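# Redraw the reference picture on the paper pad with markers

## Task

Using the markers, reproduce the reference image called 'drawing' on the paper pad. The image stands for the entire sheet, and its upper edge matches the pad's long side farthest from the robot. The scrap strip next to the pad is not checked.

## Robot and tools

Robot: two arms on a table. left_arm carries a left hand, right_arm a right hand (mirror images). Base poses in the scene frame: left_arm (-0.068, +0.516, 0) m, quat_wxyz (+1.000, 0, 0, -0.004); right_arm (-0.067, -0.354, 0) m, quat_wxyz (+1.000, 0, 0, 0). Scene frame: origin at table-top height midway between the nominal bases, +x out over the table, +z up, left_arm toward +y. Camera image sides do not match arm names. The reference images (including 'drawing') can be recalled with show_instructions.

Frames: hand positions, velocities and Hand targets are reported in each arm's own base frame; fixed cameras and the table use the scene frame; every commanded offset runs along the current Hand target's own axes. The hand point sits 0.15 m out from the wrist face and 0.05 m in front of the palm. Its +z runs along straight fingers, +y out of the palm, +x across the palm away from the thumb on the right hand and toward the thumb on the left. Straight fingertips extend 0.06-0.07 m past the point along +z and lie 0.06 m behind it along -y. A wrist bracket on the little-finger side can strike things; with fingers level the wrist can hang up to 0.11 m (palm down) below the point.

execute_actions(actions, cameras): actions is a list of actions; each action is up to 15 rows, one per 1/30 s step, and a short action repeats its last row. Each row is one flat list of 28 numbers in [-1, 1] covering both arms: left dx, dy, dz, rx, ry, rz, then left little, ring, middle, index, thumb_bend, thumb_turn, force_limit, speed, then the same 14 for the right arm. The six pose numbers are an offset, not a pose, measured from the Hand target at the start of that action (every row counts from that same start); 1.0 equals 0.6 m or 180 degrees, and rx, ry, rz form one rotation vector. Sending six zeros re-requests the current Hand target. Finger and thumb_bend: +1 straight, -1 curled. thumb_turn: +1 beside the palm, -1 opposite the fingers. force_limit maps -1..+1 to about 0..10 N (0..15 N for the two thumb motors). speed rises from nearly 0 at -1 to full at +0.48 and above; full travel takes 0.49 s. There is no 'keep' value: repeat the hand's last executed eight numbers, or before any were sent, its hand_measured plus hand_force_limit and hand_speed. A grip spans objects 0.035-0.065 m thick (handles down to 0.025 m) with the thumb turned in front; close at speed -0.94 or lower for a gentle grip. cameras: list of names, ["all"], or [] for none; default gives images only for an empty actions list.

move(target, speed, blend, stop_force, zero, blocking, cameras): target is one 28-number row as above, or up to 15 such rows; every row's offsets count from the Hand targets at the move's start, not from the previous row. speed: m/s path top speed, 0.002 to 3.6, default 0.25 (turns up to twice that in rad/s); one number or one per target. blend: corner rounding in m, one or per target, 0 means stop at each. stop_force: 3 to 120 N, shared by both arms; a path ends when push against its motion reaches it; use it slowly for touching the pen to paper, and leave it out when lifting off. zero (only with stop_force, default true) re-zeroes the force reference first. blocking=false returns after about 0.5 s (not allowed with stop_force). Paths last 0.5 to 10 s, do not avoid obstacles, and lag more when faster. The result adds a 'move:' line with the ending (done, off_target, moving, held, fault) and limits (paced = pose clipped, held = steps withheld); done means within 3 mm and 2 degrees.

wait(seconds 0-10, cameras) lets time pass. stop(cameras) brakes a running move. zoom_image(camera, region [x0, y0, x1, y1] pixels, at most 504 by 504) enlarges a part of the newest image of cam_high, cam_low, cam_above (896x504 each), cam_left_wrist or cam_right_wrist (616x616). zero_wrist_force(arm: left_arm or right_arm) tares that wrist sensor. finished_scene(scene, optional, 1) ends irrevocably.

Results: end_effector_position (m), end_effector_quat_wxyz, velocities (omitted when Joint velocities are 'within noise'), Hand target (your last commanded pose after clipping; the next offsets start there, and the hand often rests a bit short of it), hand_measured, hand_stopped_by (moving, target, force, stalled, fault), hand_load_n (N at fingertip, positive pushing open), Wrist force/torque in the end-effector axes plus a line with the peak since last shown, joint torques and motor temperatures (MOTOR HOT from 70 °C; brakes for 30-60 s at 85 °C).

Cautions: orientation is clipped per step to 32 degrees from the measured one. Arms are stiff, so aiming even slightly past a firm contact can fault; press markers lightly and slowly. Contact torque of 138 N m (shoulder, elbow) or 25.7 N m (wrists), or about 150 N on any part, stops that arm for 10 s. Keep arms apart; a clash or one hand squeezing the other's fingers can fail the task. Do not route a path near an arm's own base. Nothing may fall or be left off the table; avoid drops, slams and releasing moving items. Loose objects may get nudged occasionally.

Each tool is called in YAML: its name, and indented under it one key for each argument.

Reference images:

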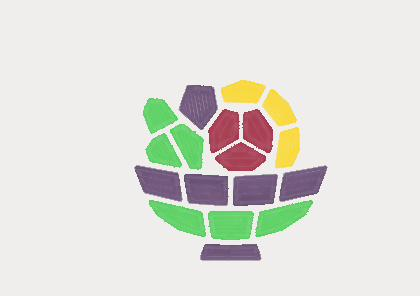

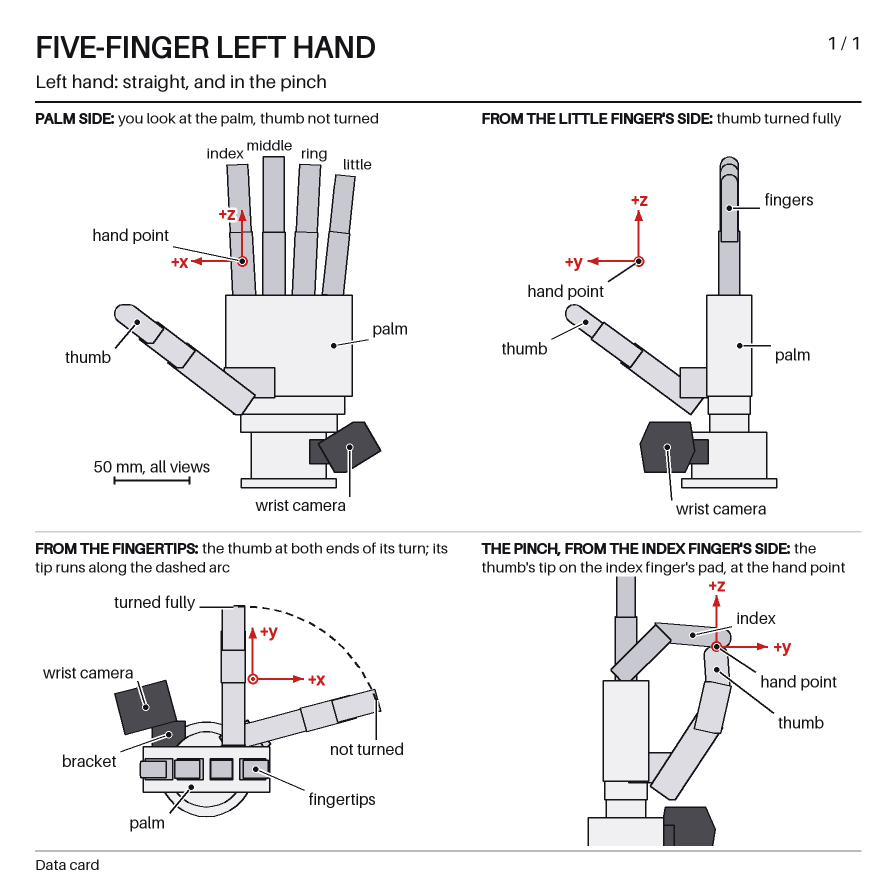

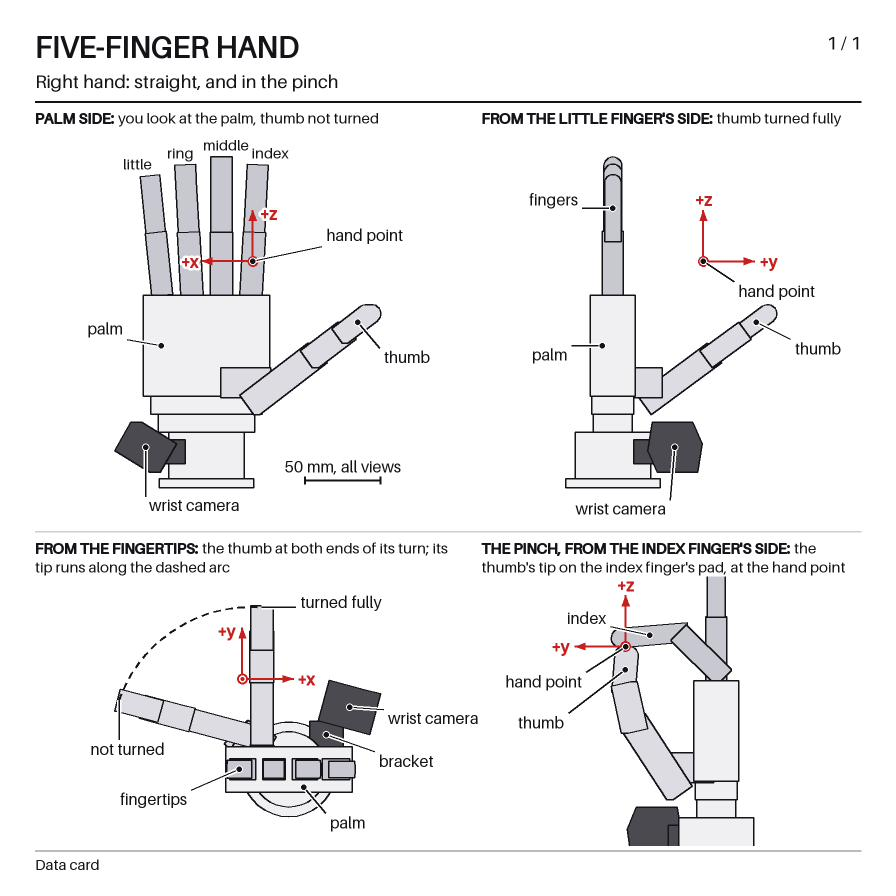

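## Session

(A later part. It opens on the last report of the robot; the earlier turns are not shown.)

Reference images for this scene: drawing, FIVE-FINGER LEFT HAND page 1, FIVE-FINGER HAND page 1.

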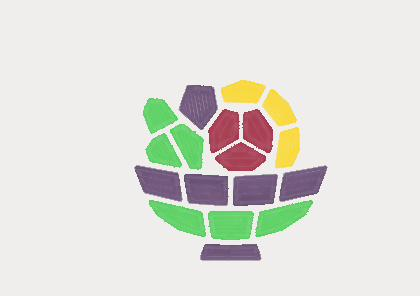

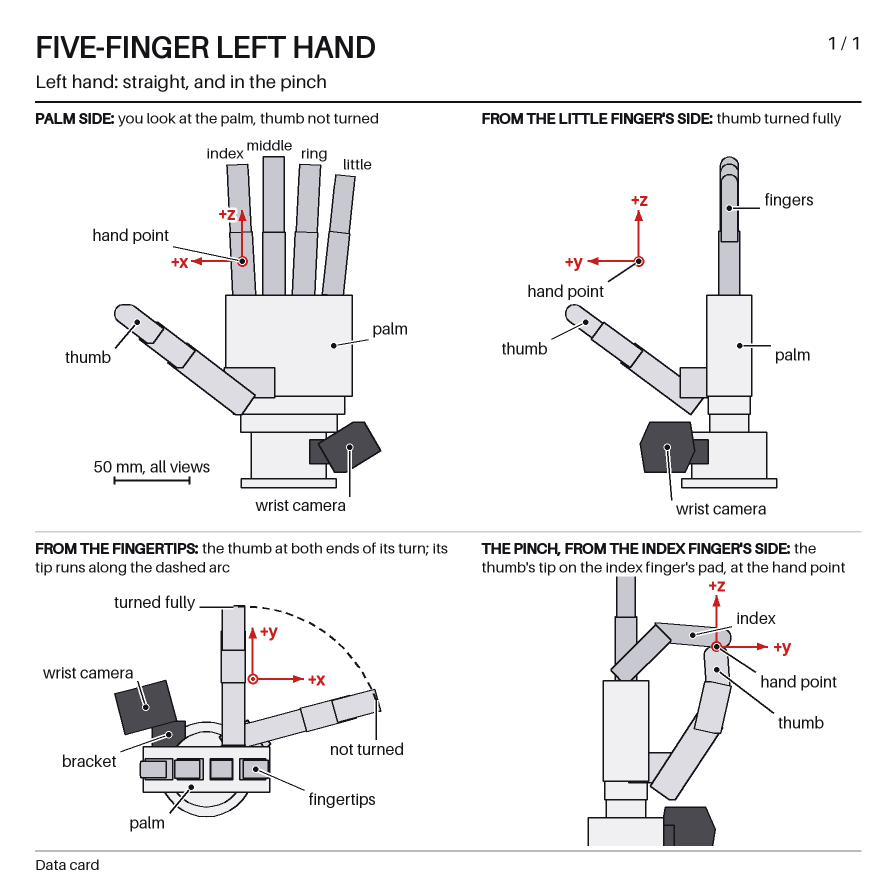

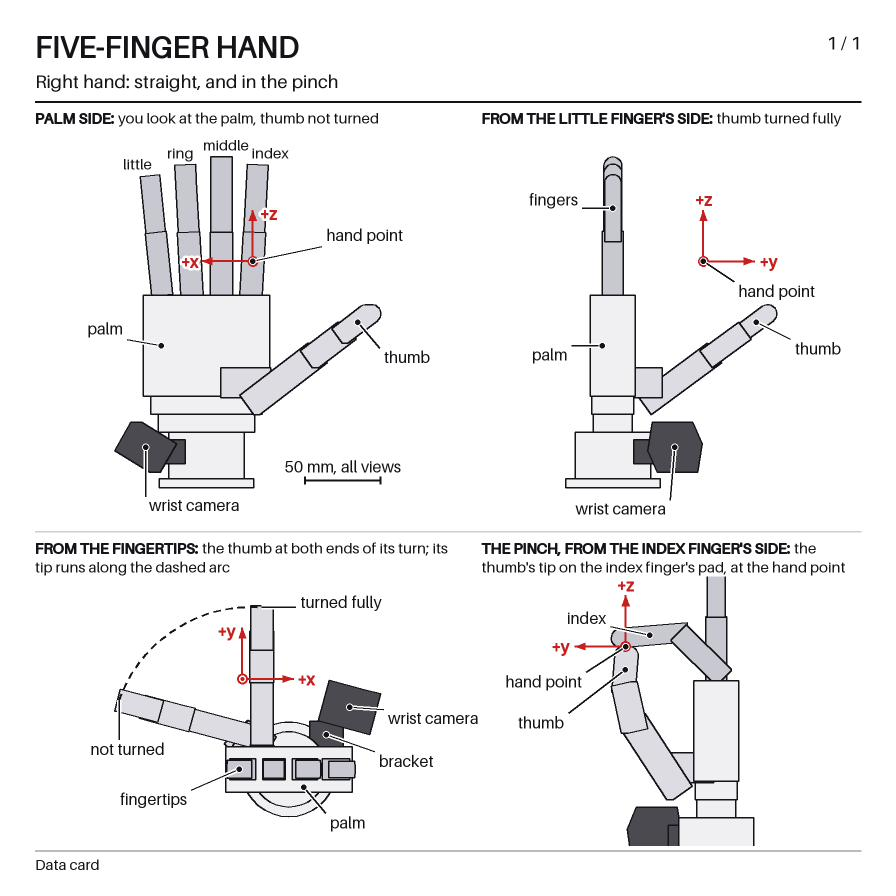

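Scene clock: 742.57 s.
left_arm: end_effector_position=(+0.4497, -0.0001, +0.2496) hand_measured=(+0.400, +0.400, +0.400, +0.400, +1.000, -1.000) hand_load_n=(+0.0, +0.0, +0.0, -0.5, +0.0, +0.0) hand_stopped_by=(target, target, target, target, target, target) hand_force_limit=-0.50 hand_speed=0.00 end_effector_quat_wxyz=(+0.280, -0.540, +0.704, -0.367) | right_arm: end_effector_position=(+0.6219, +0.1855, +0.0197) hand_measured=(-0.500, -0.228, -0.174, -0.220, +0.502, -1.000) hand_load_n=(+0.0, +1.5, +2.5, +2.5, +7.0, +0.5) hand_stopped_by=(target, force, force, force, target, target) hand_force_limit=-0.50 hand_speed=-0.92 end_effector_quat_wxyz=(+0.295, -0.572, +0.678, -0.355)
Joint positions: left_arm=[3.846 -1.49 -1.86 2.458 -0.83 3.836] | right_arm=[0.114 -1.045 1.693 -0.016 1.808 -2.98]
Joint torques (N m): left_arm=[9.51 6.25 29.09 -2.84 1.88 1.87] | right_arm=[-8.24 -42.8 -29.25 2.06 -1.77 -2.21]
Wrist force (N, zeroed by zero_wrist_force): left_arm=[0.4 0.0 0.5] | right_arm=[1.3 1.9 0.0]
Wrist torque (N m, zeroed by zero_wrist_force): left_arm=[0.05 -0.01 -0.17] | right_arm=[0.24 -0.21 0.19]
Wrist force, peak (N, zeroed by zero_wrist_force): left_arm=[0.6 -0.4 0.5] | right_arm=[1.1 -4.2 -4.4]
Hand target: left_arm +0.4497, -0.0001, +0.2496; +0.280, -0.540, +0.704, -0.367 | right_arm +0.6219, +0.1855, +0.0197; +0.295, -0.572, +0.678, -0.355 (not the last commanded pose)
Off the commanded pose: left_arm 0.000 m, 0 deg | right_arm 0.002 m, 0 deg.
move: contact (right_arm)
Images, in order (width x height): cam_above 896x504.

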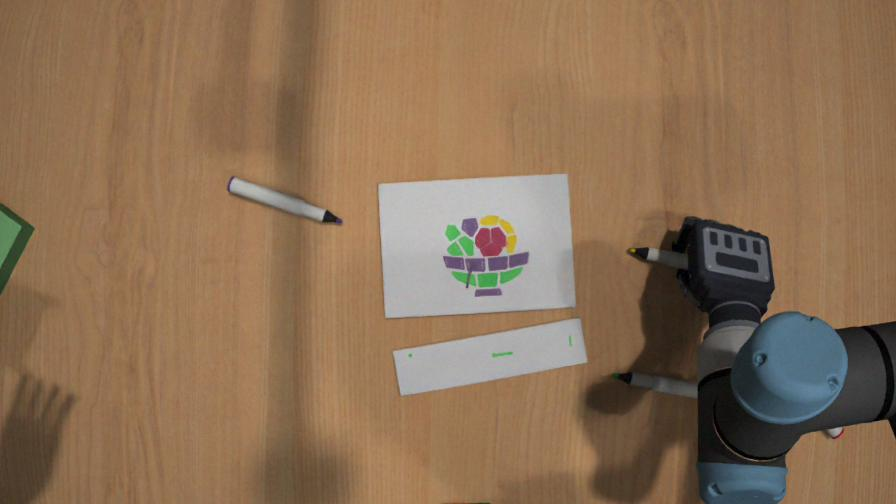

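move:
  target: [0,0,0,0,0,0,0.4,0.4,0.4,0.4,1,-1,-0.5,0,0,0,0,0,0,0,-0.18,-0.18,-0.14,-0.17,0.57,-1,-0.5,-0.6]
  speed: 0.06

move:
  target:
    - [0,0,0,0,0,0,0.4,0.4,0.4,0.4,1,-1,-0.5,0,0,-0.0068,-0.0048,0,0,0,0,0,0,0,0.8,-1,-0.5,-0.1]
    - [0,0,0,0,0,0,0.4,0.4,0.4,0.4,1,-1,-0.5,0,0,-0.0956,-0.067,0,0,0,0.4,0.4,0.4,0.4,1,-1,-0.5,-0.1]
    - [0,0,0,0,0,0,0.4,0.4,0.4,0.4,1,-1,-0.5,0,0.2555,-0.0074,-0.3063,0,0,0,0.4,0.4,0.4,0.4,1,-1,-0.5,-0.1]
  speed: [0.03,0.15,0.3]
  blend: [0,0,0]
  cameras: ["cam_above"]

zoom_image:
  camera: "cam_above"
  region: [600, 350, 750, 430]

zoom_image:
  camera: "cam_above"
  region: [440, 205, 540, 305]

Scene clock: 745.40 s.
left_arm: end_effector_position=(+0.4497, -0.0001, +0.2496) hand_measured=(+0.400, +0.400, +0.400, +0.400, +1.000, -1.000) hand_load_n=(+0.0, +0.0, +0.0, +0.0, +0.0, +0.0) hand_stopped_by=(target, target, target, target, target, target) hand_force_limit=-0.50 hand_speed=0.00 end_effector_quat_wxyz=(+0.280, -0.540, +0.704, -0.367) | right_arm: end_effector_position=(+0.6219, +0.1855, +0.0197) hand_measured=(-0.180, -0.180, -0.140, -0.170, +0.570, -1.000) hand_load_n=(+0.0, +0.0, +0.0, +0.0, +0.0, +0.0) hand_stopped_by=(target, target, target, target, target, target) hand_force_limit=-0.50 hand_speed=-0.60 end_effector_quat_wxyz=(+0.295, -0.572, +0.678, -0.355)
Joint positions: left_arm=[3.846 -1.49 -1.86 2.458 -0.83 3.836] | right_arm=[0.114 -1.045 1.693 -0.016 1.808 -2.98]
Joint torques (N m): left_arm=[8.38 6.61 30.11 -2.94 1.87 1.67] | right_arm=[-2.23 -40.68 -28.16 -1.28 -0.6 -1.96]
Wrist force (N, zeroed by zero_wrist_force): left_arm=[0.4 -0.2 0.5] | right_arm=[1.3 2.1 0.1]
Wrist torque (N m, zeroed by zero_wrist_force): left_arm=[0.01 0.00 -0.16] | right_arm=[0.27 -0.21 0.19]
Wrist force, peak (N, zeroed by zero_wrist_force): left_arm=[0.6 -0.5 0.6] | right_arm=[1.4 2.2 0.2]
Hand target: left_arm +0.4497, -0.0001, +0.2496; +0.280, -0.540, +0.704, -0.367 | right_arm +0.6219, +0.1855, +0.0197; +0.295, -0.572, +0.678, -0.355
Off the commanded pose: left_arm 0.000 m, 0 deg | right_arm 0.000 m, 0 deg.
move: done

Scene clock: 749.30 s.
left_arm: end_effector_position=(+0.4497, -0.0001, +0.2496) hand_measured=(+0.400, +0.400, +0.400, +0.400, +1.000, -1.000) hand_load_n=(+0.0, +0.0, +0.0, +0.0, -0.5, +0.0) hand_stopped_by=(target, target, target, target, target, target) hand_force_limit=-0.50 hand_speed=0.00 end_effector_quat_wxyz=(+0.280, -0.540, +0.704, -0.367) | right_arm: end_effector_position=(+0.4502, +0.0605, +0.1299) hand_measured=(+0.400, +0.400, +0.400, +0.400, +1.000, -1.000) hand_load_n=(+0.0, +0.0, +0.0, +0.0, +0.0, +0.0) hand_stopped_by=(target, target, target, target, target, target) hand_force_limit=-0.50 hand_speed=-0.10 end_effector_quat_wxyz=(+0.295, -0.572, +0.678, -0.355)
Joint positions: left_arm=[3.846 -1.49 -1.86 2.458 -0.83 3.836] | right_arm=[-0.274 -1.665 2.145 0.134 1.491 -3.206]
Joint torques (N m): left_arm=[7.95 7.69 29.8 -3.02 2.09 1.95] | right_arm=[-10.77 -19.24 -8.2 2.77 -2.51 -2.22]
Wrist force (N, zeroed by zero_wrist_force): left_arm=[0.4 -0.3 0.4] | right_arm=[1.0 1.9 -0.2]
Wrist torque (N m, zeroed by zero_wrist_force): left_arm=[0.00 -0.01 -0.16] | right_arm=[0.21 -0.14 0.18]
Wrist force, peak (N, zeroed by zero_wrist_force): left_arm=[0.6 -0.4 0.7] | right_arm=[1.4 -3.6 -11.2]
Hand target: left_arm +0.4497, -0.0001, +0.2496; +0.280, -0.540, +0.704, -0.367 | right_arm +0.4501, +0.0605, +0.1299; +0.295, -0.572, +0.678, -0.355
Off the commanded pose: left_arm 0.000 m, 0 deg | right_arm 0.000 m, 0 deg.
move: done
Images, in order (width x height): cam_above 896x504.

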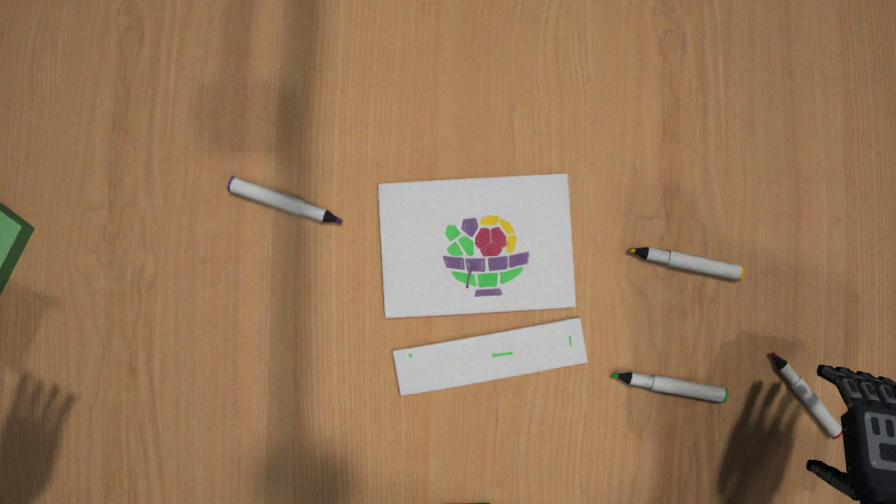

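Scaled by 3.360.

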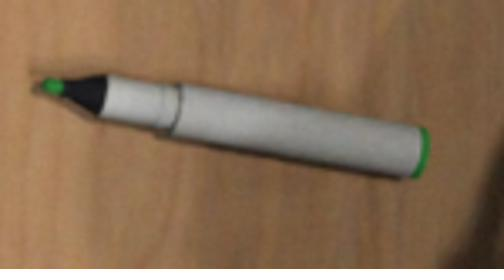

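Scaled by 5.040.

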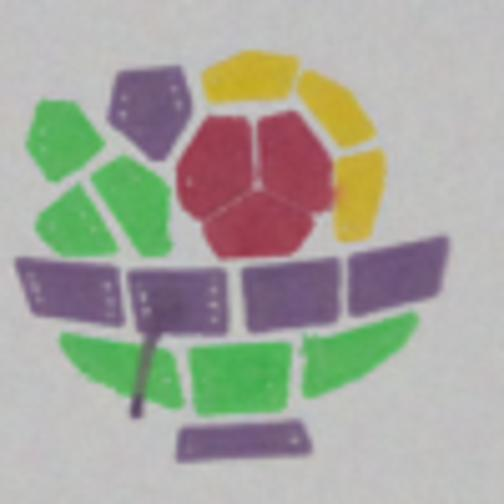

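move:
  target: [0,0,0,0,0,0,0.4,0.4,0.4,0.4,1,-1,-0.5,0,-0.2403,0.0382,0.0443,0,0.0035,0.0024,0.4,0.4,0.4,0.4,1,-1,-0.5,-0.1]
  speed: 0.25

move:
  target: [0,0,0,0,0,0,0.4,0.4,0.4,0.4,1,-1,-0.5,0,0,0.0901,0.0632,0,0,0,0.2,0.2,0.2,0.2,0.8,-1,-0.5,-0.1]
  speed: 0.12

move:
  target: [0,0,0,0,0,0,0.4,0.4,0.4,0.4,1,-1,-0.5,0,0,0,0,0,0,0,-0.14,-0.14,-0.14,-0.14,0.5,-1,-0.5,-0.1]
  speed: 0.05
  cameras: ["cam_above", "cam_right_wrist"]

zoom_image:
  camera: "cam_right_wrist"
  region: [200, 130, 500, 430]

Scene clock: 753.70 s.
left_arm: end_effector_position=(+0.4497, -0.0001, +0.2496) hand_measured=(+0.400, +0.400, +0.400, +0.400, +1.000, -1.000) hand_load_n=(+0.0, +0.0, +0.0, +0.0, +0.0, +0.0) hand_stopped_by=(target, target, target, target, target, target) hand_force_limit=-0.50 hand_speed=0.00 end_effector_quat_wxyz=(+0.280, -0.540, +0.704, -0.367) | right_arm: end_effector_position=(+0.4831, +0.2008, +0.0949) hand_measured=(+0.400, +0.400, +0.400, +0.400, +1.000, -1.000) hand_load_n=(+0.0, +0.0, +0.0, +0.0, +0.0, +0.0) hand_stopped_by=(target, target, target, target, target, target) hand_force_limit=-0.50 hand_speed=-0.10 end_effector_quat_wxyz=(+0.292, -0.568, +0.681, -0.357)
Joint positions: left_arm=[3.846 -1.49 -1.86 2.458 -0.83 3.836] | right_arm=[0.212 -1.388 1.963 0.076 1.897 -2.911]
Joint torques (N m): left_arm=[9.3 7.04 29.98 -2.95 1.79 1.7] | right_arm=[10.82 -16.58 -31.23 3.02 2.4 1.6]
Wrist force (N, zeroed by zero_wrist_force): left_arm=[0.3 -0.3 0.4] | right_arm=[1.2 2.0 -0.2]
Wrist torque (N m, zeroed by zero_wrist_force): left_arm=[0.00 0.01 -0.17] | right_arm=[0.25 -0.19 0.12]
Wrist force, peak (N, zeroed by zero_wrist_force): left_arm=[0.6 -0.5 0.6] | right_arm=[1.8 2.3 0.0]
Hand target: left_arm +0.4497, -0.0001, +0.2496; +0.280, -0.540, +0.704, -0.367 | right_arm +0.4832, +0.2008, +0.0949; +0.292, -0.568, +0.681, -0.357
Off the commanded pose: left_arm 0.000 m, 0 deg | right_arm 0.000 m, 0 deg.
move: done

Scene clock: 754.90 s.
left_arm: end_effector_position=(+0.4497, -0.0001, +0.2496) hand_measured=(+0.400, +0.400, +0.400, +0.400, +1.000, -1.000) hand_load_n=(+0.0, +0.0, +0.0, +0.0, +0.0, +0.0) hand_stopped_by=(target, target, target, target, target, target) hand_force_limit=-0.50 hand_speed=0.00 end_effector_quat_wxyz=(+0.280, -0.540, +0.704, -0.367) | right_arm: end_effector_position=(+0.4831, +0.2003, +0.0290) hand_measured=(+0.200, +0.200, +0.200, +0.200, +0.800, -1.000) hand_load_n=(+0.0, +0.0, +0.0, +0.0, +0.0, +0.0) hand_stopped_by=(target, target, target, target, target, target) hand_force_limit=-0.50 hand_speed=-0.10 end_effector_quat_wxyz=(+0.292, -0.568, +0.681, -0.357)
Joint positions: left_arm=[3.846 -1.49 -1.86 2.458 -0.83 3.836] | right_arm=[0.211 -1.283 2.038 -0.104 1.896 -2.912]
Joint torques (N m): left_arm=[8.26 6.19 29.58 -3.27 1.92 1.88] | right_arm=[-10.4 -20.09 -5.1 -1.91 -2 -2.15]
Wrist force (N, zeroed by zero_wrist_force): left_arm=[0.4 -0.2 0.5] | right_arm=[1.4 2.4 0.0]
Wrist torque (N m, zeroed by zero_wrist_force): left_arm=[0.01 -0.01 -0.16] | right_arm=[0.30 -0.21 0.23]
Wrist force, peak (N, zeroed by zero_wrist_force): left_arm=[0.5 -0.5 0.5] | right_arm=[1.3 2.8 0.0]
Hand target: left_arm +0.4497, -0.0001, +0.2496; +0.280, -0.540, +0.704, -0.367 | right_arm +0.4831, +0.2004, +0.0288; +0.292, -0.568, +0.681, -0.357
Off the commanded pose: left_arm 0.000 m, 0 deg | right_arm 0.000 m, 0 deg.
move: done

Scene clock: 755.43 s.
left_arm: end_effector_position=(+0.4497, -0.0001, +0.2496) hand_measured=(+0.400, +0.400, +0.400, +0.400, +1.000, -1.000) hand_load_n=(+0.0, +0.0, +0.0, +0.0, +0.0, +0.0) hand_stopped_by=(target, target, target, target, target, target) hand_force_limit=-0.50 hand_speed=0.00 end_effector_quat_wxyz=(+0.280, -0.540, +0.704, -0.367) | right_arm: end_effector_position=(+0.4831, +0.2004, +0.0288) hand_measured=(-0.140, -0.140, -0.140, -0.140, +0.500, -1.000) hand_load_n=(+0.0, +0.5, +0.0, +0.0, +0.0, +0.0) hand_stopped_by=(target, target, target, target, target, target) hand_force_limit=-0.50 hand_speed=-0.10 end_effector_quat_wxyz=(+0.292, -0.568, +0.681, -0.357)
Joint positions: left_arm=[3.846 -1.49 -1.86 2.458 -0.83 3.836] | right_arm=[0.211 -1.283 2.038 -0.104 1.896 -2.912]
Joint torques (N m): left_arm=[7.93 6.02 29.66 -2.82 1.78 1.91] | right_arm=[-9.02 -19.06 -5.41 -1.71 -1.31 -2.25]
Wrist force (N, zeroed by zero_wrist_force): left_arm=[0.6 -0.3 0.6] | right_arm=[1.2 2.1 -0.3]
Wrist torque (N m, zeroed by zero_wrist_force): left_arm=[-0.01 -0.03 -0.15] | right_arm=[0.27 -0.17 0.20]
Wrist force, peak (N, zeroed by zero_wrist_force): left_arm=[0.6 -0.3 0.6] | right_arm=[1.3 2.3 -0.3]
Hand target: left_arm +0.4497, -0.0001, +0.2496; +0.280, -0.540, +0.704, -0.367 | right_arm +0.4831, +0.2004, +0.0288; +0.292, -0.568, +0.681, -0.357
Off the commanded pose: left_arm 0.000 m, 0 deg | right_arm 0.000 m, 0 deg.
move: done
Images, in order (width x height): cam_above 896x504, cam_right_wrist 616x616.

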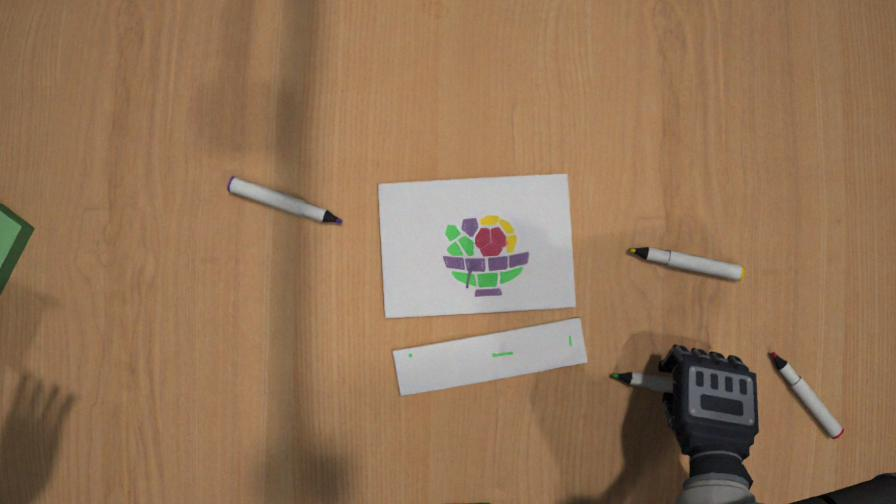

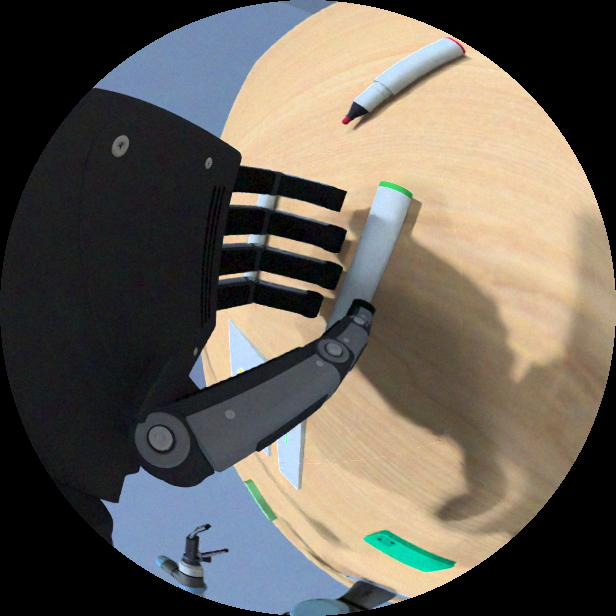

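Scaled by 1.680 from the camera's 616x616 image, which has a finer 880x880 frame.

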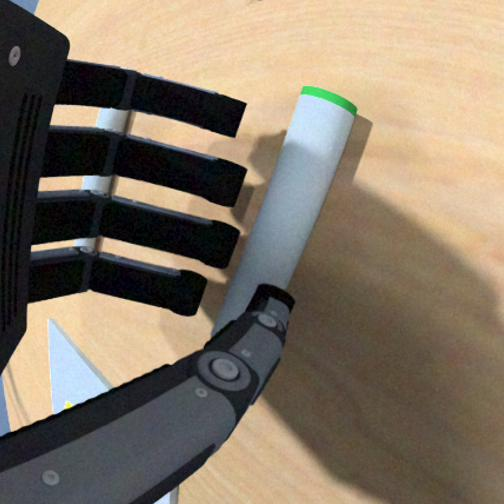

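move:
  target: [0,0,0,0,0,0,0.4,0.4,0.4,0.4,1,-1,-0.5,0,0,0.0109,0.0077,0,0,0,-0.14,-0.14,-0.14,-0.14,0.5,-1,-0.5,-0.1]
  speed: 0.02
  stop_force: 4
  cameras: ["cam_right_wrist"]

zoom_image:
  camera: "cam_right_wrist"
  region: [200, 130, 500, 430]

Scene clock: 757.87 s.
left_arm: end_effector_position=(+0.4497, -0.0001, +0.2496) hand_measured=(+0.400, +0.400, +0.400, +0.400, +1.000, -1.000) hand_load_n=(+0.0, +0.0, +0.0, +0.0, +0.0, +0.0) hand_stopped_by=(target, target, target, target, target, target) hand_force_limit=-0.50 hand_speed=0.00 end_effector_quat_wxyz=(+0.280, -0.540, +0.704, -0.367) | right_arm: end_effector_position=(+0.4831, +0.2003, +0.0208) hand_measured=(-0.140, -0.140, -0.140, -0.140, +0.500, -1.000) hand_load_n=(+0.5, -0.5, +0.0, +0.0, +0.0, +0.0) hand_stopped_by=(target, target, target, target, target, target) hand_force_limit=-0.50 hand_speed=-0.10 end_effector_quat_wxyz=(+0.292, -0.568, +0.681, -0.357)
Joint positions: left_arm=[3.846 -1.49 -1.86 2.458 -0.83 3.836] | right_arm=[0.211 -1.269 2.045 -0.126 1.896 -2.912]
Joint torques (N m): left_arm=[7.97 8.64 29.28 -3.01 1.67 1.77] | right_arm=[-9.97 -19.92 -4.43 -1.97 -2.08 -2.21]
Wrist force (N, zeroed by zero_wrist_force): left_arm=[0.3 -0.5 0.4] | right_arm=[1.4 2.2 -0.2]
Wrist torque (N m, zeroed by zero_wrist_force): left_arm=[-0.03 0.00 -0.16] | right_arm=[0.29 -0.20 0.23]
Wrist force, peak (N, zeroed by zero_wrist_force): left_arm=[0.7 -0.3 0.5] | right_arm=[1.4 2.4 -0.2]
Hand target: left_arm +0.4497, -0.0001, +0.2496; +0.280, -0.540, +0.704, -0.367 | right_arm +0.4831, +0.2003, +0.0208; +0.292, -0.568, +0.681, -0.357
Off the commanded pose: left_arm 0.000 m, 0 deg | right_arm 0.000 m, 0 deg.
move: done
Images, in order (width x height): cam_right_wrist 616x616.

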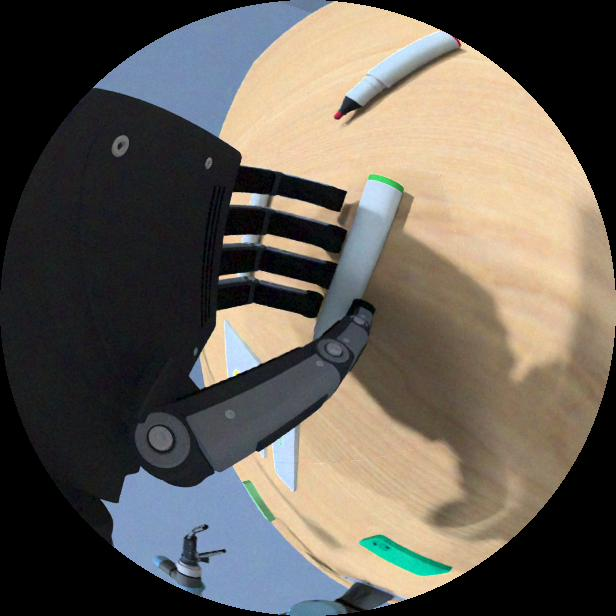

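Scaled by 1.680 from the camera's 616x616 image, which has a finer 880x880 frame.

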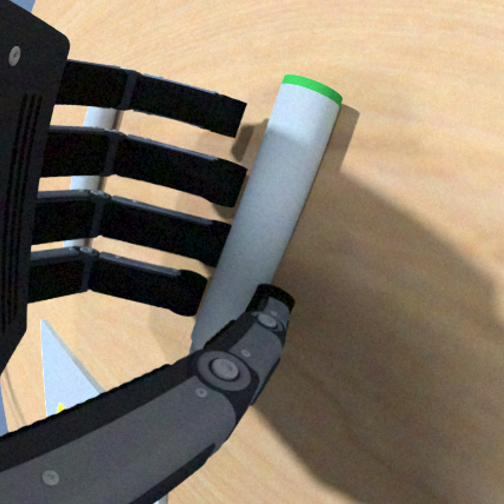

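move:
  target: [0,0,0,0,0,0,0.4,0.4,0.4,0.4,1,-1,-0.5,0,0,0,0,0,0,0,-0.5,-0.5,-0.5,-0.5,0.5,-1,-0.6,-0.92]
  speed: 0.02

wait:
  seconds: 0.8

move:
  target:
    - [0,0,0,0,0,0,0.4,0.4,0.4,0.4,1,-1,-0.5,0,0,-0.1092,-0.0766,0,0,0,-0.5,-0.5,-0.4,-0.5,0.5,-1,-0.5,-0.92]
    - [0,0,0,0,0,0,0.4,0.4,0.4,0.4,1,-1,-0.5,0,-0.4297,-0.1884,0.0532,0.0434,-0.0591,-0.5413,-0.5,-0.5,-0.4,-0.5,0.5,-1,-0.5,-0.92]
  speed: [0.12,0.4]
  blend: [0.01,0]
  cameras: ["cam_above", "cam_right_wrist"]

Scene clock: 762.03 s.
left_arm: end_effector_position=(+0.4497, -0.0001, +0.2496) hand_measured=(+0.400, +0.400, +0.400, +0.400, +1.000, -1.000) hand_load_n=(+0.0, +0.0, +0.0, +0.0, +0.0, +0.0) hand_stopped_by=(target, target, target, target, target, target) hand_force_limit=-0.50 hand_speed=0.00 end_effector_quat_wxyz=(+0.280, -0.540, +0.704, -0.367) | right_arm: end_effector_position=(+0.4831, +0.2003, +0.0208) hand_measured=(-0.500, -0.244, -0.168, -0.228, +0.502, -1.000) hand_load_n=(+0.0, +2.5, +0.0, +2.0, +6.5, +2.0) hand_stopped_by=(target, force, force, force, target, target) hand_force_limit=-0.60 hand_speed=-0.92 end_effector_quat_wxyz=(+0.292, -0.568, +0.681, -0.357)
Joint positions: left_arm=[3.846 -1.49 -1.86 2.458 -0.83 3.836] | right_arm=[0.211 -1.269 2.045 -0.126 1.896 -2.912]
Joint torques (N m): left_arm=[7.96 7.72 29.08 -2.9 2.07 1.63] | right_arm=[-10.02 -19.77 -5.66 -1.5 -2.02 -2.12]
Wrist force (N, zeroed by zero_wrist_force): left_arm=[0.5 -0.2 0.4] | right_arm=[1.3 2.4 -0.1]
Wrist torque (N m, zeroed by zero_wrist_force): left_arm=[0.02 -0.02 -0.16] | right_arm=[0.30 -0.20 0.23]
Wrist force, peak (N, zeroed by zero_wrist_force): left_arm=[0.5 -0.4 0.6] | right_arm=[1.5 2.5 -0.2]
Hand target: left_arm +0.4497, -0.0001, +0.2496; +0.280, -0.540, +0.704, -0.367 | right_arm +0.4831, +0.2003, +0.0208; +0.292, -0.568, +0.681, -0.357
Off the commanded pose: left_arm 0.000 m, 0 deg | right_arm 0.000 m, 0 deg.
move: done

Scene clock: 762.83 s.
left_arm: end_effector_position=(+0.4497, -0.0001, +0.2496) hand_measured=(+0.400, +0.400, +0.400, +0.400, +1.000, -1.000) hand_load_n=(+0.0, +0.0, +0.0, +0.0, +0.0, +0.0) hand_stopped_by=(target, target, target, target, target, target) hand_force_limit=-0.50 hand_speed=0.00 end_effector_quat_wxyz=(+0.280, -0.540, +0.704, -0.367) | right_arm: end_effector_position=(+0.4831, +0.2003, +0.0208) hand_measured=(-0.500, -0.244, -0.168, -0.228, +0.502, -1.000) hand_load_n=(+0.0, +2.5, +0.0, +2.5, +6.5, +2.0) hand_stopped_by=(target, force, force, force, target, target) hand_force_limit=-0.60 hand_speed=-0.92 end_effector_quat_wxyz=(+0.292, -0.568, +0.681, -0.357)
Joint positions: left_arm=[3.846 -1.49 -1.86 2.458 -0.83 3.836] | right_arm=[0.211 -1.269 2.045 -0.126 1.896 -2.912]
Joint torques (N m): left_arm=[9.34 7.03 29.28 -3.04 2.01 1.87] | right_arm=[-10.09 -20.4 -5.99 -1.29 -1.94 -2.17]
Wrist force (N, zeroed by zero_wrist_force): left_arm=[0.5 -0.2 0.4] | right_arm=[1.3 2.6 -0.1]
Wrist torque (N m, zeroed by zero_wrist_force): left_arm=[0.03 -0.02 -0.16] | right_arm=[0.32 -0.20 0.23]
Wrist force, peak (N, zeroed by zero_wrist_force): left_arm=[0.5 -0.4 0.7] | right_arm=[1.3 2.6 -0.1]
Hand target: left_arm +0.4497, -0.0001, +0.2496; +0.280, -0.540, +0.704, -0.367 | right_arm +0.4831, +0.2003, +0.0208; +0.292, -0.568, +0.681, -0.357
Off the commanded pose: left_arm 0.000 m, 0 deg | right_arm 0.000 m, 0 deg.
wait: 0.80 s; at rest by 0.17 s

Scene clock: 766.57 s.
left_arm: end_effector_position=(+0.4497, -0.0001, +0.2496) hand_measured=(+0.400, +0.400, +0.400, +0.400, +1.000, -1.000) hand_load_n=(+0.0, +0.0, +0.0, +0.0, +0.0, +0.0) hand_stopped_by=(target, target, target, target, target, target) hand_force_limit=-0.50 hand_speed=0.00 end_effector_quat_wxyz=(+0.280, -0.540, +0.704, -0.367) | right_arm: end_effector_position=(+0.6201, +0.4375, +0.0932) hand_measured=(-0.500, -0.244, -0.174, -0.228, +0.502, -1.000) hand_load_n=(+0.0, +1.5, +2.5, +2.0, +7.0, +2.0) hand_stopped_by=(target, force, force, force, target, target) hand_force_limit=-0.50 hand_speed=-0.92 end_effector_quat_wxyz=(-0.013, +0.894, +0.026, +0.447)
Joint positions: left_arm=[3.846 -1.49 -1.86 2.458 -0.83 3.836] | right_arm=[0.636 -0.701 0.943 0.487 2.023 -4.339]
Joint torques (N m): left_arm=[7.99 7.7 29.52 -2.95 1.76 1.8] | right_arm=[10.7 -43.96 -33.58 3.16 2.63 -2.09]
Wrist force (N, zeroed by zero_wrist_force): left_arm=[0.4 0.0 0.5] | right_arm=[-0.1 -0.1 0.0]
Wrist torque (N m, zeroed by zero_wrist_force): left_arm=[0.04 0.00 -0.17] | right_arm=[-0.04 0.02 -0.04]
Wrist force, peak (N, zeroed by zero_wrist_force): left_arm=[0.5 -0.4 0.7] | right_arm=[1.4 2.7 0.4]
Hand target: left_arm +0.4497, -0.0001, +0.2496; +0.280, -0.540, +0.704, -0.367 | right_arm +0.6201, +0.4375, +0.0932; -0.013, +0.894, +0.026, +0.447
Off the commanded pose: left_arm 0.000 m, 0 deg | right_arm 0.000 m, 0 deg.
move: done
Images, in order (width x height): cam_above 896x504, cam_right_wrist 616x616.

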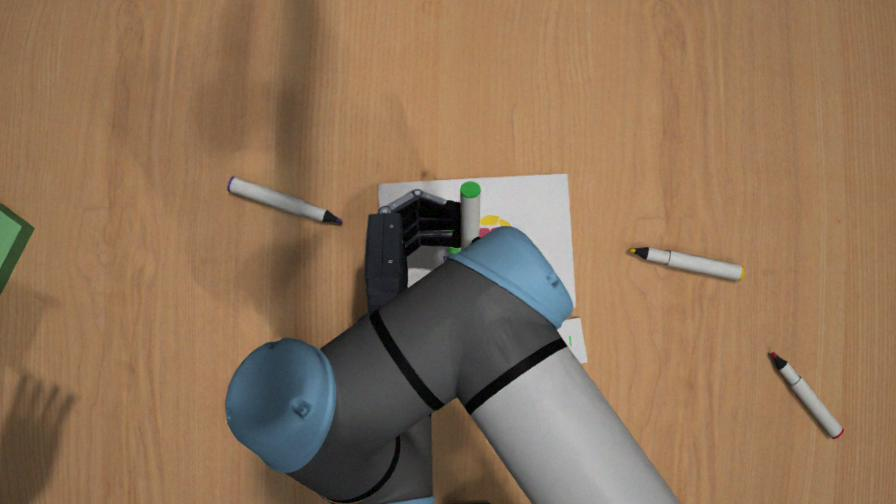

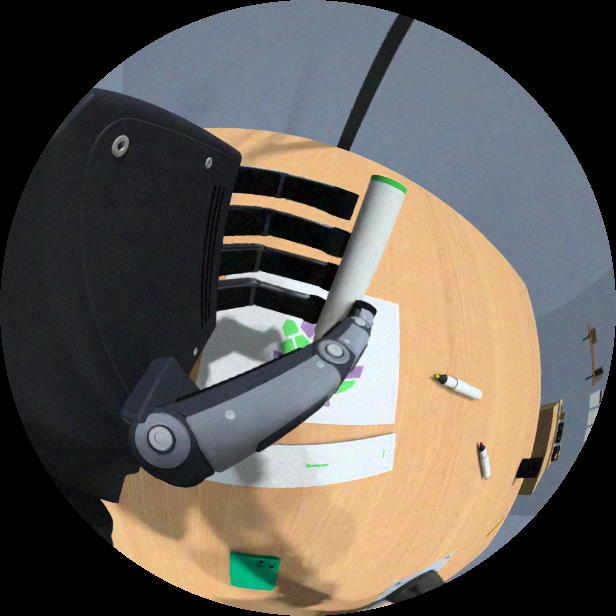

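move:
  target: [0,0,0,0,0,0,0.4,0.4,0.4,0.4,1,-1,-0.5,0,-0.0437,0.001,0.0328,0,0,0,-0.5,-0.5,-0.4,-0.5,0.5,-1,-0.5,-0.92]
  speed: 0.08

zero_wrist_force:
  arm: "right_arm"

move:
  target: [0,0,0,0,0,0,0.4,0.4,0.4,0.4,1,-1,-0.5,0,-0.01867,0,0.014,0,0,0,-0.5,-0.5,-0.4,-0.5,0.5,-1,-0.5,-0.92]
  speed: 0.008
  stop_force: 3

move:
  target:
    - [0,0,0,0,0,0,0.4,0.4,0.4,0.4,1,-1,-0.5,0,0.02,0,-0.015,0,0,0,-0.5,-0.5,-0.4,-0.5,0.5,-1,-0.5,-0.92]
    - [0,0,0,0,0,0,0.4,0.4,0.4,0.4,1,-1,-0.5,0,-0.15,0,-0.31,0,0,0,-0.5,-0.5,-0.4,-0.5,0.5,-1,-0.5,-0.92]
  speed: [0.05,0.3]
  blend: [0.003,0]
  cameras: ["cam_above"]

zoom_image:
  camera: "cam_above"
  region: [450, 255, 490, 295]

Scene clock: 768.43 s.
left_arm: end_effector_position=(+0.4497, -0.0001, +0.2496) hand_measured=(+0.400, +0.400, +0.400, +0.400, +1.000, -1.000) hand_load_n=(+0.0, +0.0, +0.0, +0.0, +0.0, +0.0) hand_stopped_by=(target, target, target, target, target, target) hand_force_limit=-0.50 hand_speed=0.00 end_effector_quat_wxyz=(+0.280, -0.540, +0.704, -0.367) | right_arm: end_effector_position=(+0.6202, +0.4369, +0.0606) hand_measured=(-0.500, -0.244, -0.174, -0.228, +0.502, -1.000) hand_load_n=(+0.0, +1.5, +2.0, +1.5, +7.0, +2.0) hand_stopped_by=(target, force, force, force, target, target) hand_force_limit=-0.50 hand_speed=-0.92 end_effector_quat_wxyz=(-0.013, +0.894, +0.026, +0.447) end_effector_velocity=(+0.001, +0.000, -0.001) end_effector_angular_velocity=(+0.003, -0.003, -0.001)
Joint positions: left_arm=[3.846 -1.49 -1.86 2.458 -0.83 3.836] | right_arm=[0.635 -0.676 0.983 0.422 2.022 -4.339]
Joint velocities: left_arm=[within noise] | right_arm=[-0.001 0.001 0 -0.005 0 0]
Joint torques (N m): left_arm=[8.64 7.95 30.17 -2.97 1.61 1.59] | right_arm=[-9.88 -44.68 -10.11 -1.8 -1.72 -2.13]
Wrist force (N, zeroed by zero_wrist_force): left_arm=[0.5 -0.3 0.5] | right_arm=[0.2 0.0 0.1]
Wrist torque (N m, zeroed by zero_wrist_force): left_arm=[-0.01 -0.01 -0.16] | right_arm=[-0.01 -0.03 -0.01]
Wrist force, peak (N, zeroed by zero_wrist_force): left_arm=[0.5 -0.4 0.7] | right_arm=[0.4 0.2 -0.2]
Hand target: left_arm +0.4497, -0.0001, +0.2496; +0.280, -0.540, +0.704, -0.367 | right_arm +0.6202, +0.4369, +0.0604; -0.013, +0.894, +0.026, +0.447
Off the commanded pose: left_arm 0.000 m, 0 deg | right_arm 0.000 m, 0 deg.
move: done

Wrist force sensor zeroed.

Scene clock: 770.90 s.
left_arm: end_effector_position=(+0.4497, -0.0001, +0.2496) hand_measured=(+0.400, +0.400, +0.400, +0.400, +1.000, -1.000) hand_load_n=(+0.0, +0.0, +0.0, +0.0, +0.0, +0.0) hand_stopped_by=(target, target, target, target, target, target) hand_force_limit=-0.50 hand_speed=0.00 end_effector_quat_wxyz=(+0.280, -0.540, +0.704, -0.367) | right_arm: end_effector_position=(+0.6202, +0.4369, +0.0511) hand_measured=(-0.500, -0.244, -0.174, -0.228, +0.502, -1.000) hand_load_n=(+0.0, +2.5, +2.5, +0.5, +7.0, -0.5) hand_stopped_by=(target, force, force, force, target, target) hand_force_limit=-0.50 hand_speed=-0.92 end_effector_quat_wxyz=(-0.013, +0.894, +0.026, +0.447)
Joint positions: left_arm=[3.846 -1.49 -1.86 2.458 -0.83 3.836] | right_arm=[0.635 -0.668 0.993 0.404 2.022 -4.339]
Joint torques (N m): left_arm=[8.06 9.17 29.26 -2.79 1.33 1.85] | right_arm=[-9.04 -56.48 -32.09 3.18 -1.26 -1.6]
Wrist force (N, zeroed by zero_wrist_force): left_arm=[0.5 -0.3 0.6] | right_arm=[1.7 0.3 -0.7]
Wrist torque (N m, zeroed by zero_wrist_force): left_arm=[-0.01 -0.01 -0.15] | right_arm=[-0.03 -0.05 -0.05]
Wrist force, peak (N, zeroed by zero_wrist_force): left_arm=[0.5 -0.5 0.6] | right_arm=[4.3 0.5 -1.1]
Hand target: left_arm +0.4497, -0.0001, +0.2496; +0.280, -0.540, +0.704, -0.367 | right_arm +0.6202, +0.4369, +0.0511; -0.013, +0.894, +0.026, +0.447 (not the last commanded pose)
Off the commanded pose: left_arm 0.000 m, 0 deg | right_arm 0.005 m, 0 deg.
move: contact (right_arm)

Scene clock: 772.67 s.
left_arm: end_effector_position=(+0.4497, -0.0001, +0.2496) hand_measured=(+0.400, +0.400, +0.400, +0.400, +1.000, -1.000) hand_load_n=(+0.0, +0.0, +0.0, +0.0, +0.0, +0.0) hand_stopped_by=(target, target, target, target, target, target) hand_force_limit=-0.50 hand_speed=0.00 end_effector_quat_wxyz=(+0.280, -0.540, +0.704, -0.367) | right_arm: end_effector_position=(+0.4179, +0.4252, +0.0906) hand_measured=(-0.500, -0.244, -0.174, -0.228, +0.502, -1.000) hand_load_n=(+0.0, +1.5, +2.5, +2.0, +7.0, +0.5) hand_stopped_by=(target, force, force, force, target, target) hand_force_limit=-0.50 hand_speed=-0.92 end_effector_quat_wxyz=(-0.013, +0.894, +0.026, +0.447)
Joint positions: left_arm=[3.846 -1.49 -1.86 2.458 -0.83 3.836] | right_arm=[0.86 -0.978 1.461 0.34 2.183 -4.157]
Joint torques (N m): left_arm=[9.35 6.98 29.92 -3.15 1.94 1.87] | right_arm=[10.53 -45.79 -7.8 -1.41 2.78 1.7]
Wrist force (N, zeroed by zero_wrist_force): left_arm=[0.4 -0.2 0.5] | right_arm=[-0.4 0.1 0.0]
Wrist torque (N m, zeroed by zero_wrist_force): left_arm=[0.01 0.00 -0.17] | right_arm=[0.06 0.08 -0.13]
Wrist force, peak (N, zeroed by zero_wrist_force): left_arm=[0.6 -0.3 0.6] | right_arm=[1.6 0.5 -1.0]
Hand target: left_arm +0.4497, -0.0001, +0.2496; +0.280, -0.540, +0.704, -0.367 | right_arm +0.4177, +0.4252, +0.0906; -0.013, +0.894, +0.026, +0.447
Off the commanded pose: left_arm 0.000 m, 0 deg | right_arm 0.000 m, 0 deg.
move: done
Images, in order (width x height): cam_above 896x504.

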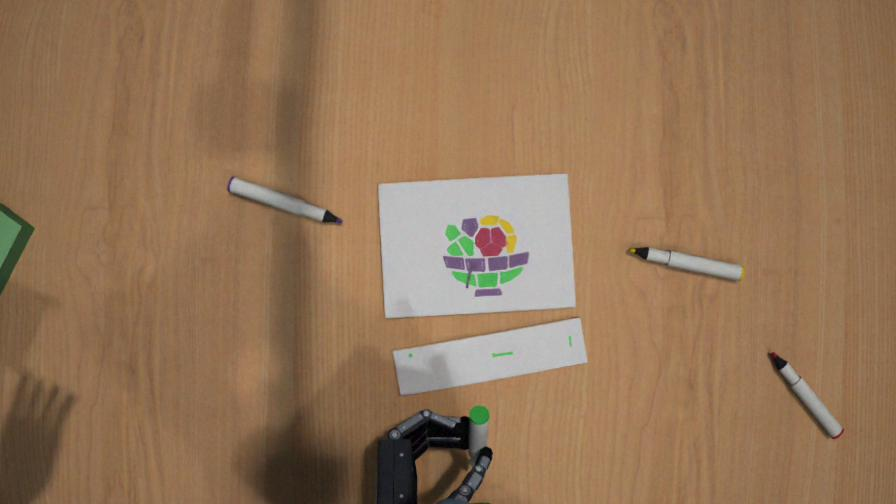

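Scaled by 12.600.

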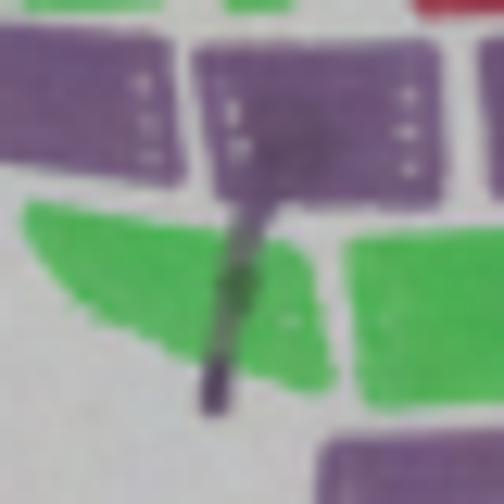

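zoom_image:
  camera: "cam_above"
  region: [461, 268, 477, 290]

Scaled by 22.909.

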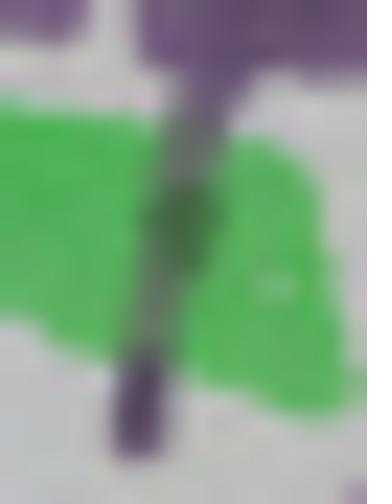

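move:
  target: [0,0,0,0,0,0,0.4,0.4,0.4,0.4,1,-1,-0.5,0,0.1744,0,0.3009,0,0,0,-0.5,-0.5,-0.4,-0.5,0.5,-1,-0.5,-0.92]
  speed: 0.3

move:
  target:
    - [0,0,0,0,0,0,0.4,0.4,0.4,0.4,1,-1,-0.5,0,-0.0201,0,0.0151,0,0,0,-0.5,-0.5,-0.4,-0.5,0.5,-1,-0.5,-0.92]
    - [0,0,0,0,0,0,0.4,0.4,0.4,0.4,1,-1,-0.5,0,-0.029,-0.004,0.0032,0,0,0,-0.5,-0.5,-0.4,-0.5,0.5,-1,-0.5,-0.92]
    - [0,0,0,0,0,0,0.4,0.4,0.4,0.4,1,-1,-0.5,0,-0.0293,-0.0023,0.0028,0,0,0,-0.5,-0.5,-0.4,-0.5,0.5,-1,-0.5,-0.92]
    - [0,0,0,0,0,0,0.4,0.4,0.4,0.4,1,-1,-0.5,0,-0.0204,0.00183,0.0147,0,0,0,-0.5,-0.5,-0.4,-0.5,0.5,-1,-0.5,-0.92]
    - [0,0,0,0,0,0,0.4,0.4,0.4,0.4,1,-1,-0.5,0,-0.0004,0.00183,-0.0003,0,0,0,-0.5,-0.5,-0.4,-0.5,0.5,-1,-0.5,-0.92]
    - [0,0,0,0,0,0,0.4,0.4,0.4,0.4,1,-1,-0.5,0,-0.1704,0.00183,-0.2953,0,0,0,-0.5,-0.5,-0.4,-0.5,0.5,-1,-0.5,-0.92]
  speed: [0.03,0.04,0.04,0.04,0.05,0.3]
  blend: [0,0,0,0,0.003,0]
  cameras: ["cam_above"]

zoom_image:
  camera: "cam_above"
  region: [450, 255, 490, 295]

Scene clock: 778.03 s.
left_arm: end_effector_position=(+0.4497, -0.0001, +0.2496) hand_measured=(+0.400, +0.400, +0.400, +0.400, +1.000, -1.000) hand_load_n=(+0.0, +0.0, +0.0, +0.0, +0.0, +0.0) hand_stopped_by=(target, target, target, target, target, target) hand_force_limit=-0.50 hand_speed=0.00 end_effector_quat_wxyz=(+0.280, -0.540, +0.704, -0.367) | right_arm: end_effector_position=(+0.6245, +0.4372, +0.0661) hand_measured=(-0.500, -0.244, -0.174, -0.228, +0.502, -1.000) hand_load_n=(+0.0, +1.5, +2.5, +2.0, +7.0, +1.0) hand_stopped_by=(target, force, force, force, target, target) hand_force_limit=-0.50 hand_speed=-0.92 end_effector_quat_wxyz=(-0.013, +0.894, +0.026, +0.447)
Joint positions: left_arm=[3.846 -1.49 -1.86 2.458 -0.83 3.836] | right_arm=[0.631 -0.672 0.962 0.439 2.019 -4.342]
Joint torques (N m): left_arm=[8.11 7.02 28.33 -2.95 1.71 1.88] | right_arm=[-10.95 -44.42 -33.12 3.41 2.55 1.76]
Wrist force (N, zeroed by zero_wrist_force): left_arm=[0.5 -0.4 0.3] | right_arm=[0.1 0.3 -0.1]
Wrist torque (N m, zeroed by zero_wrist_force): left_arm=[-0.01 -0.02 -0.16] | right_arm=[0.05 -0.01 -0.09]
Wrist force, peak (N, zeroed by zero_wrist_force): left_arm=[0.4 -0.5 0.7] | right_arm=[-1.0 0.2 -0.9]
Hand target: left_arm +0.4497, -0.0001, +0.2496; +0.280, -0.540, +0.704, -0.367 | right_arm +0.6246, +0.4372, +0.0661; -0.013, +0.894, +0.026, +0.447
Off the commanded pose: left_arm 0.000 m, 0 deg | right_arm 0.000 m, 0 deg.
move: done

Scene clock: 781.77 s.
left_arm: end_effector_position=(+0.4497, -0.0001, +0.2496) hand_measured=(+0.400, +0.400, +0.400, +0.400, +1.000, -1.000) hand_load_n=(+0.0, +0.0, -0.5, +0.0, +0.0, +0.0) hand_stopped_by=(target, target, target, target, target, target) hand_force_limit=-0.50 hand_speed=0.00 end_effector_quat_wxyz=(+0.280, -0.540, +0.704, -0.367) | right_arm: end_effector_position=(+0.4221, +0.4244, +0.0905) hand_measured=(-0.500, -0.244, -0.174, -0.228, +0.502, -1.000) hand_load_n=(+0.0, +1.0, +3.0, +2.0, +6.5, +0.5) hand_stopped_by=(target, force, force, force, target, target) hand_force_limit=-0.50 hand_speed=-0.92 end_effector_quat_wxyz=(-0.013, +0.894, +0.026, +0.447) end_effector_velocity=(-0.001, -0.001, +0.000) end_effector_angular_velocity=(+0.000, +0.000, -0.001)
Joint positions: left_arm=[3.846 -1.49 -1.86 2.458 -0.83 3.836] | right_arm=[0.852 -0.977 1.458 0.338 2.178 -4.163]
Joint velocities: left_arm=[within noise] | right_arm=[0.001 -0.002 0.005 -0.002 0.001 0.002]
Joint torques (N m): left_arm=[6.79 7 30.81 -3.07 1.74 1.58] | right_arm=[10.27 -45.21 -8.03 -1.43 2.87 1.73]
Wrist force (N, zeroed by zero_wrist_force): left_arm=[0.5 -0.3 0.5] | right_arm=[-0.4 0.0 0.0]
Wrist torque (N m, zeroed by zero_wrist_force): left_arm=[0.01 -0.02 -0.16] | right_arm=[0.05 0.07 -0.14]
Wrist force, peak (N, zeroed by zero_wrist_force): left_arm=[0.7 -0.3 0.4] | right_arm=[2.9 0.4 -0.8]
Hand target: left_arm +0.4497, -0.0001, +0.2496; +0.280, -0.540, +0.704, -0.367 | right_arm +0.4219, +0.4244, +0.0905; -0.013, +0.894, +0.026, +0.447
Off the commanded pose: left_arm 0.000 m, 0 deg | right_arm 0.000 m, 0 deg.
move: done
Images, in order (width x height): cam_above 896x504.

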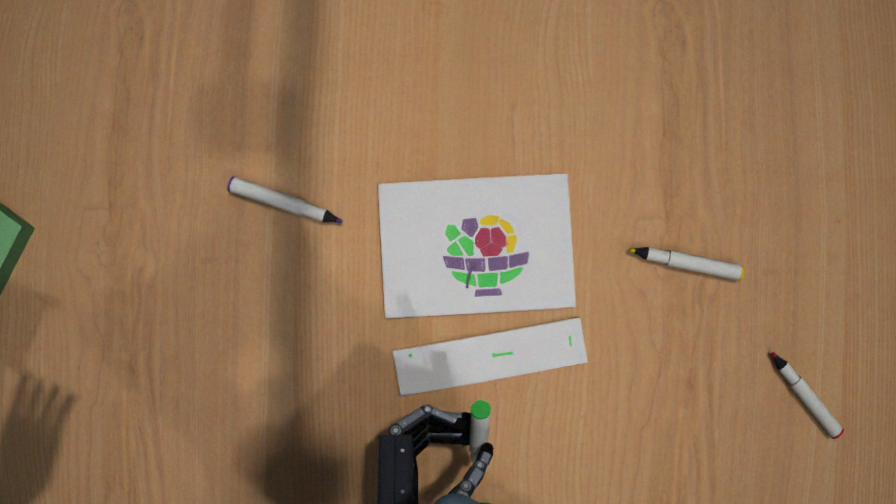

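Scaled by 12.600.

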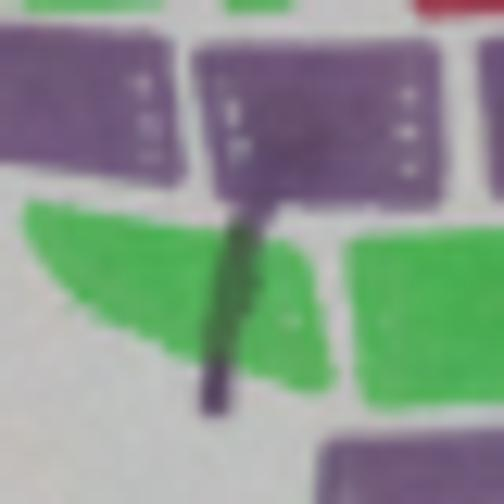

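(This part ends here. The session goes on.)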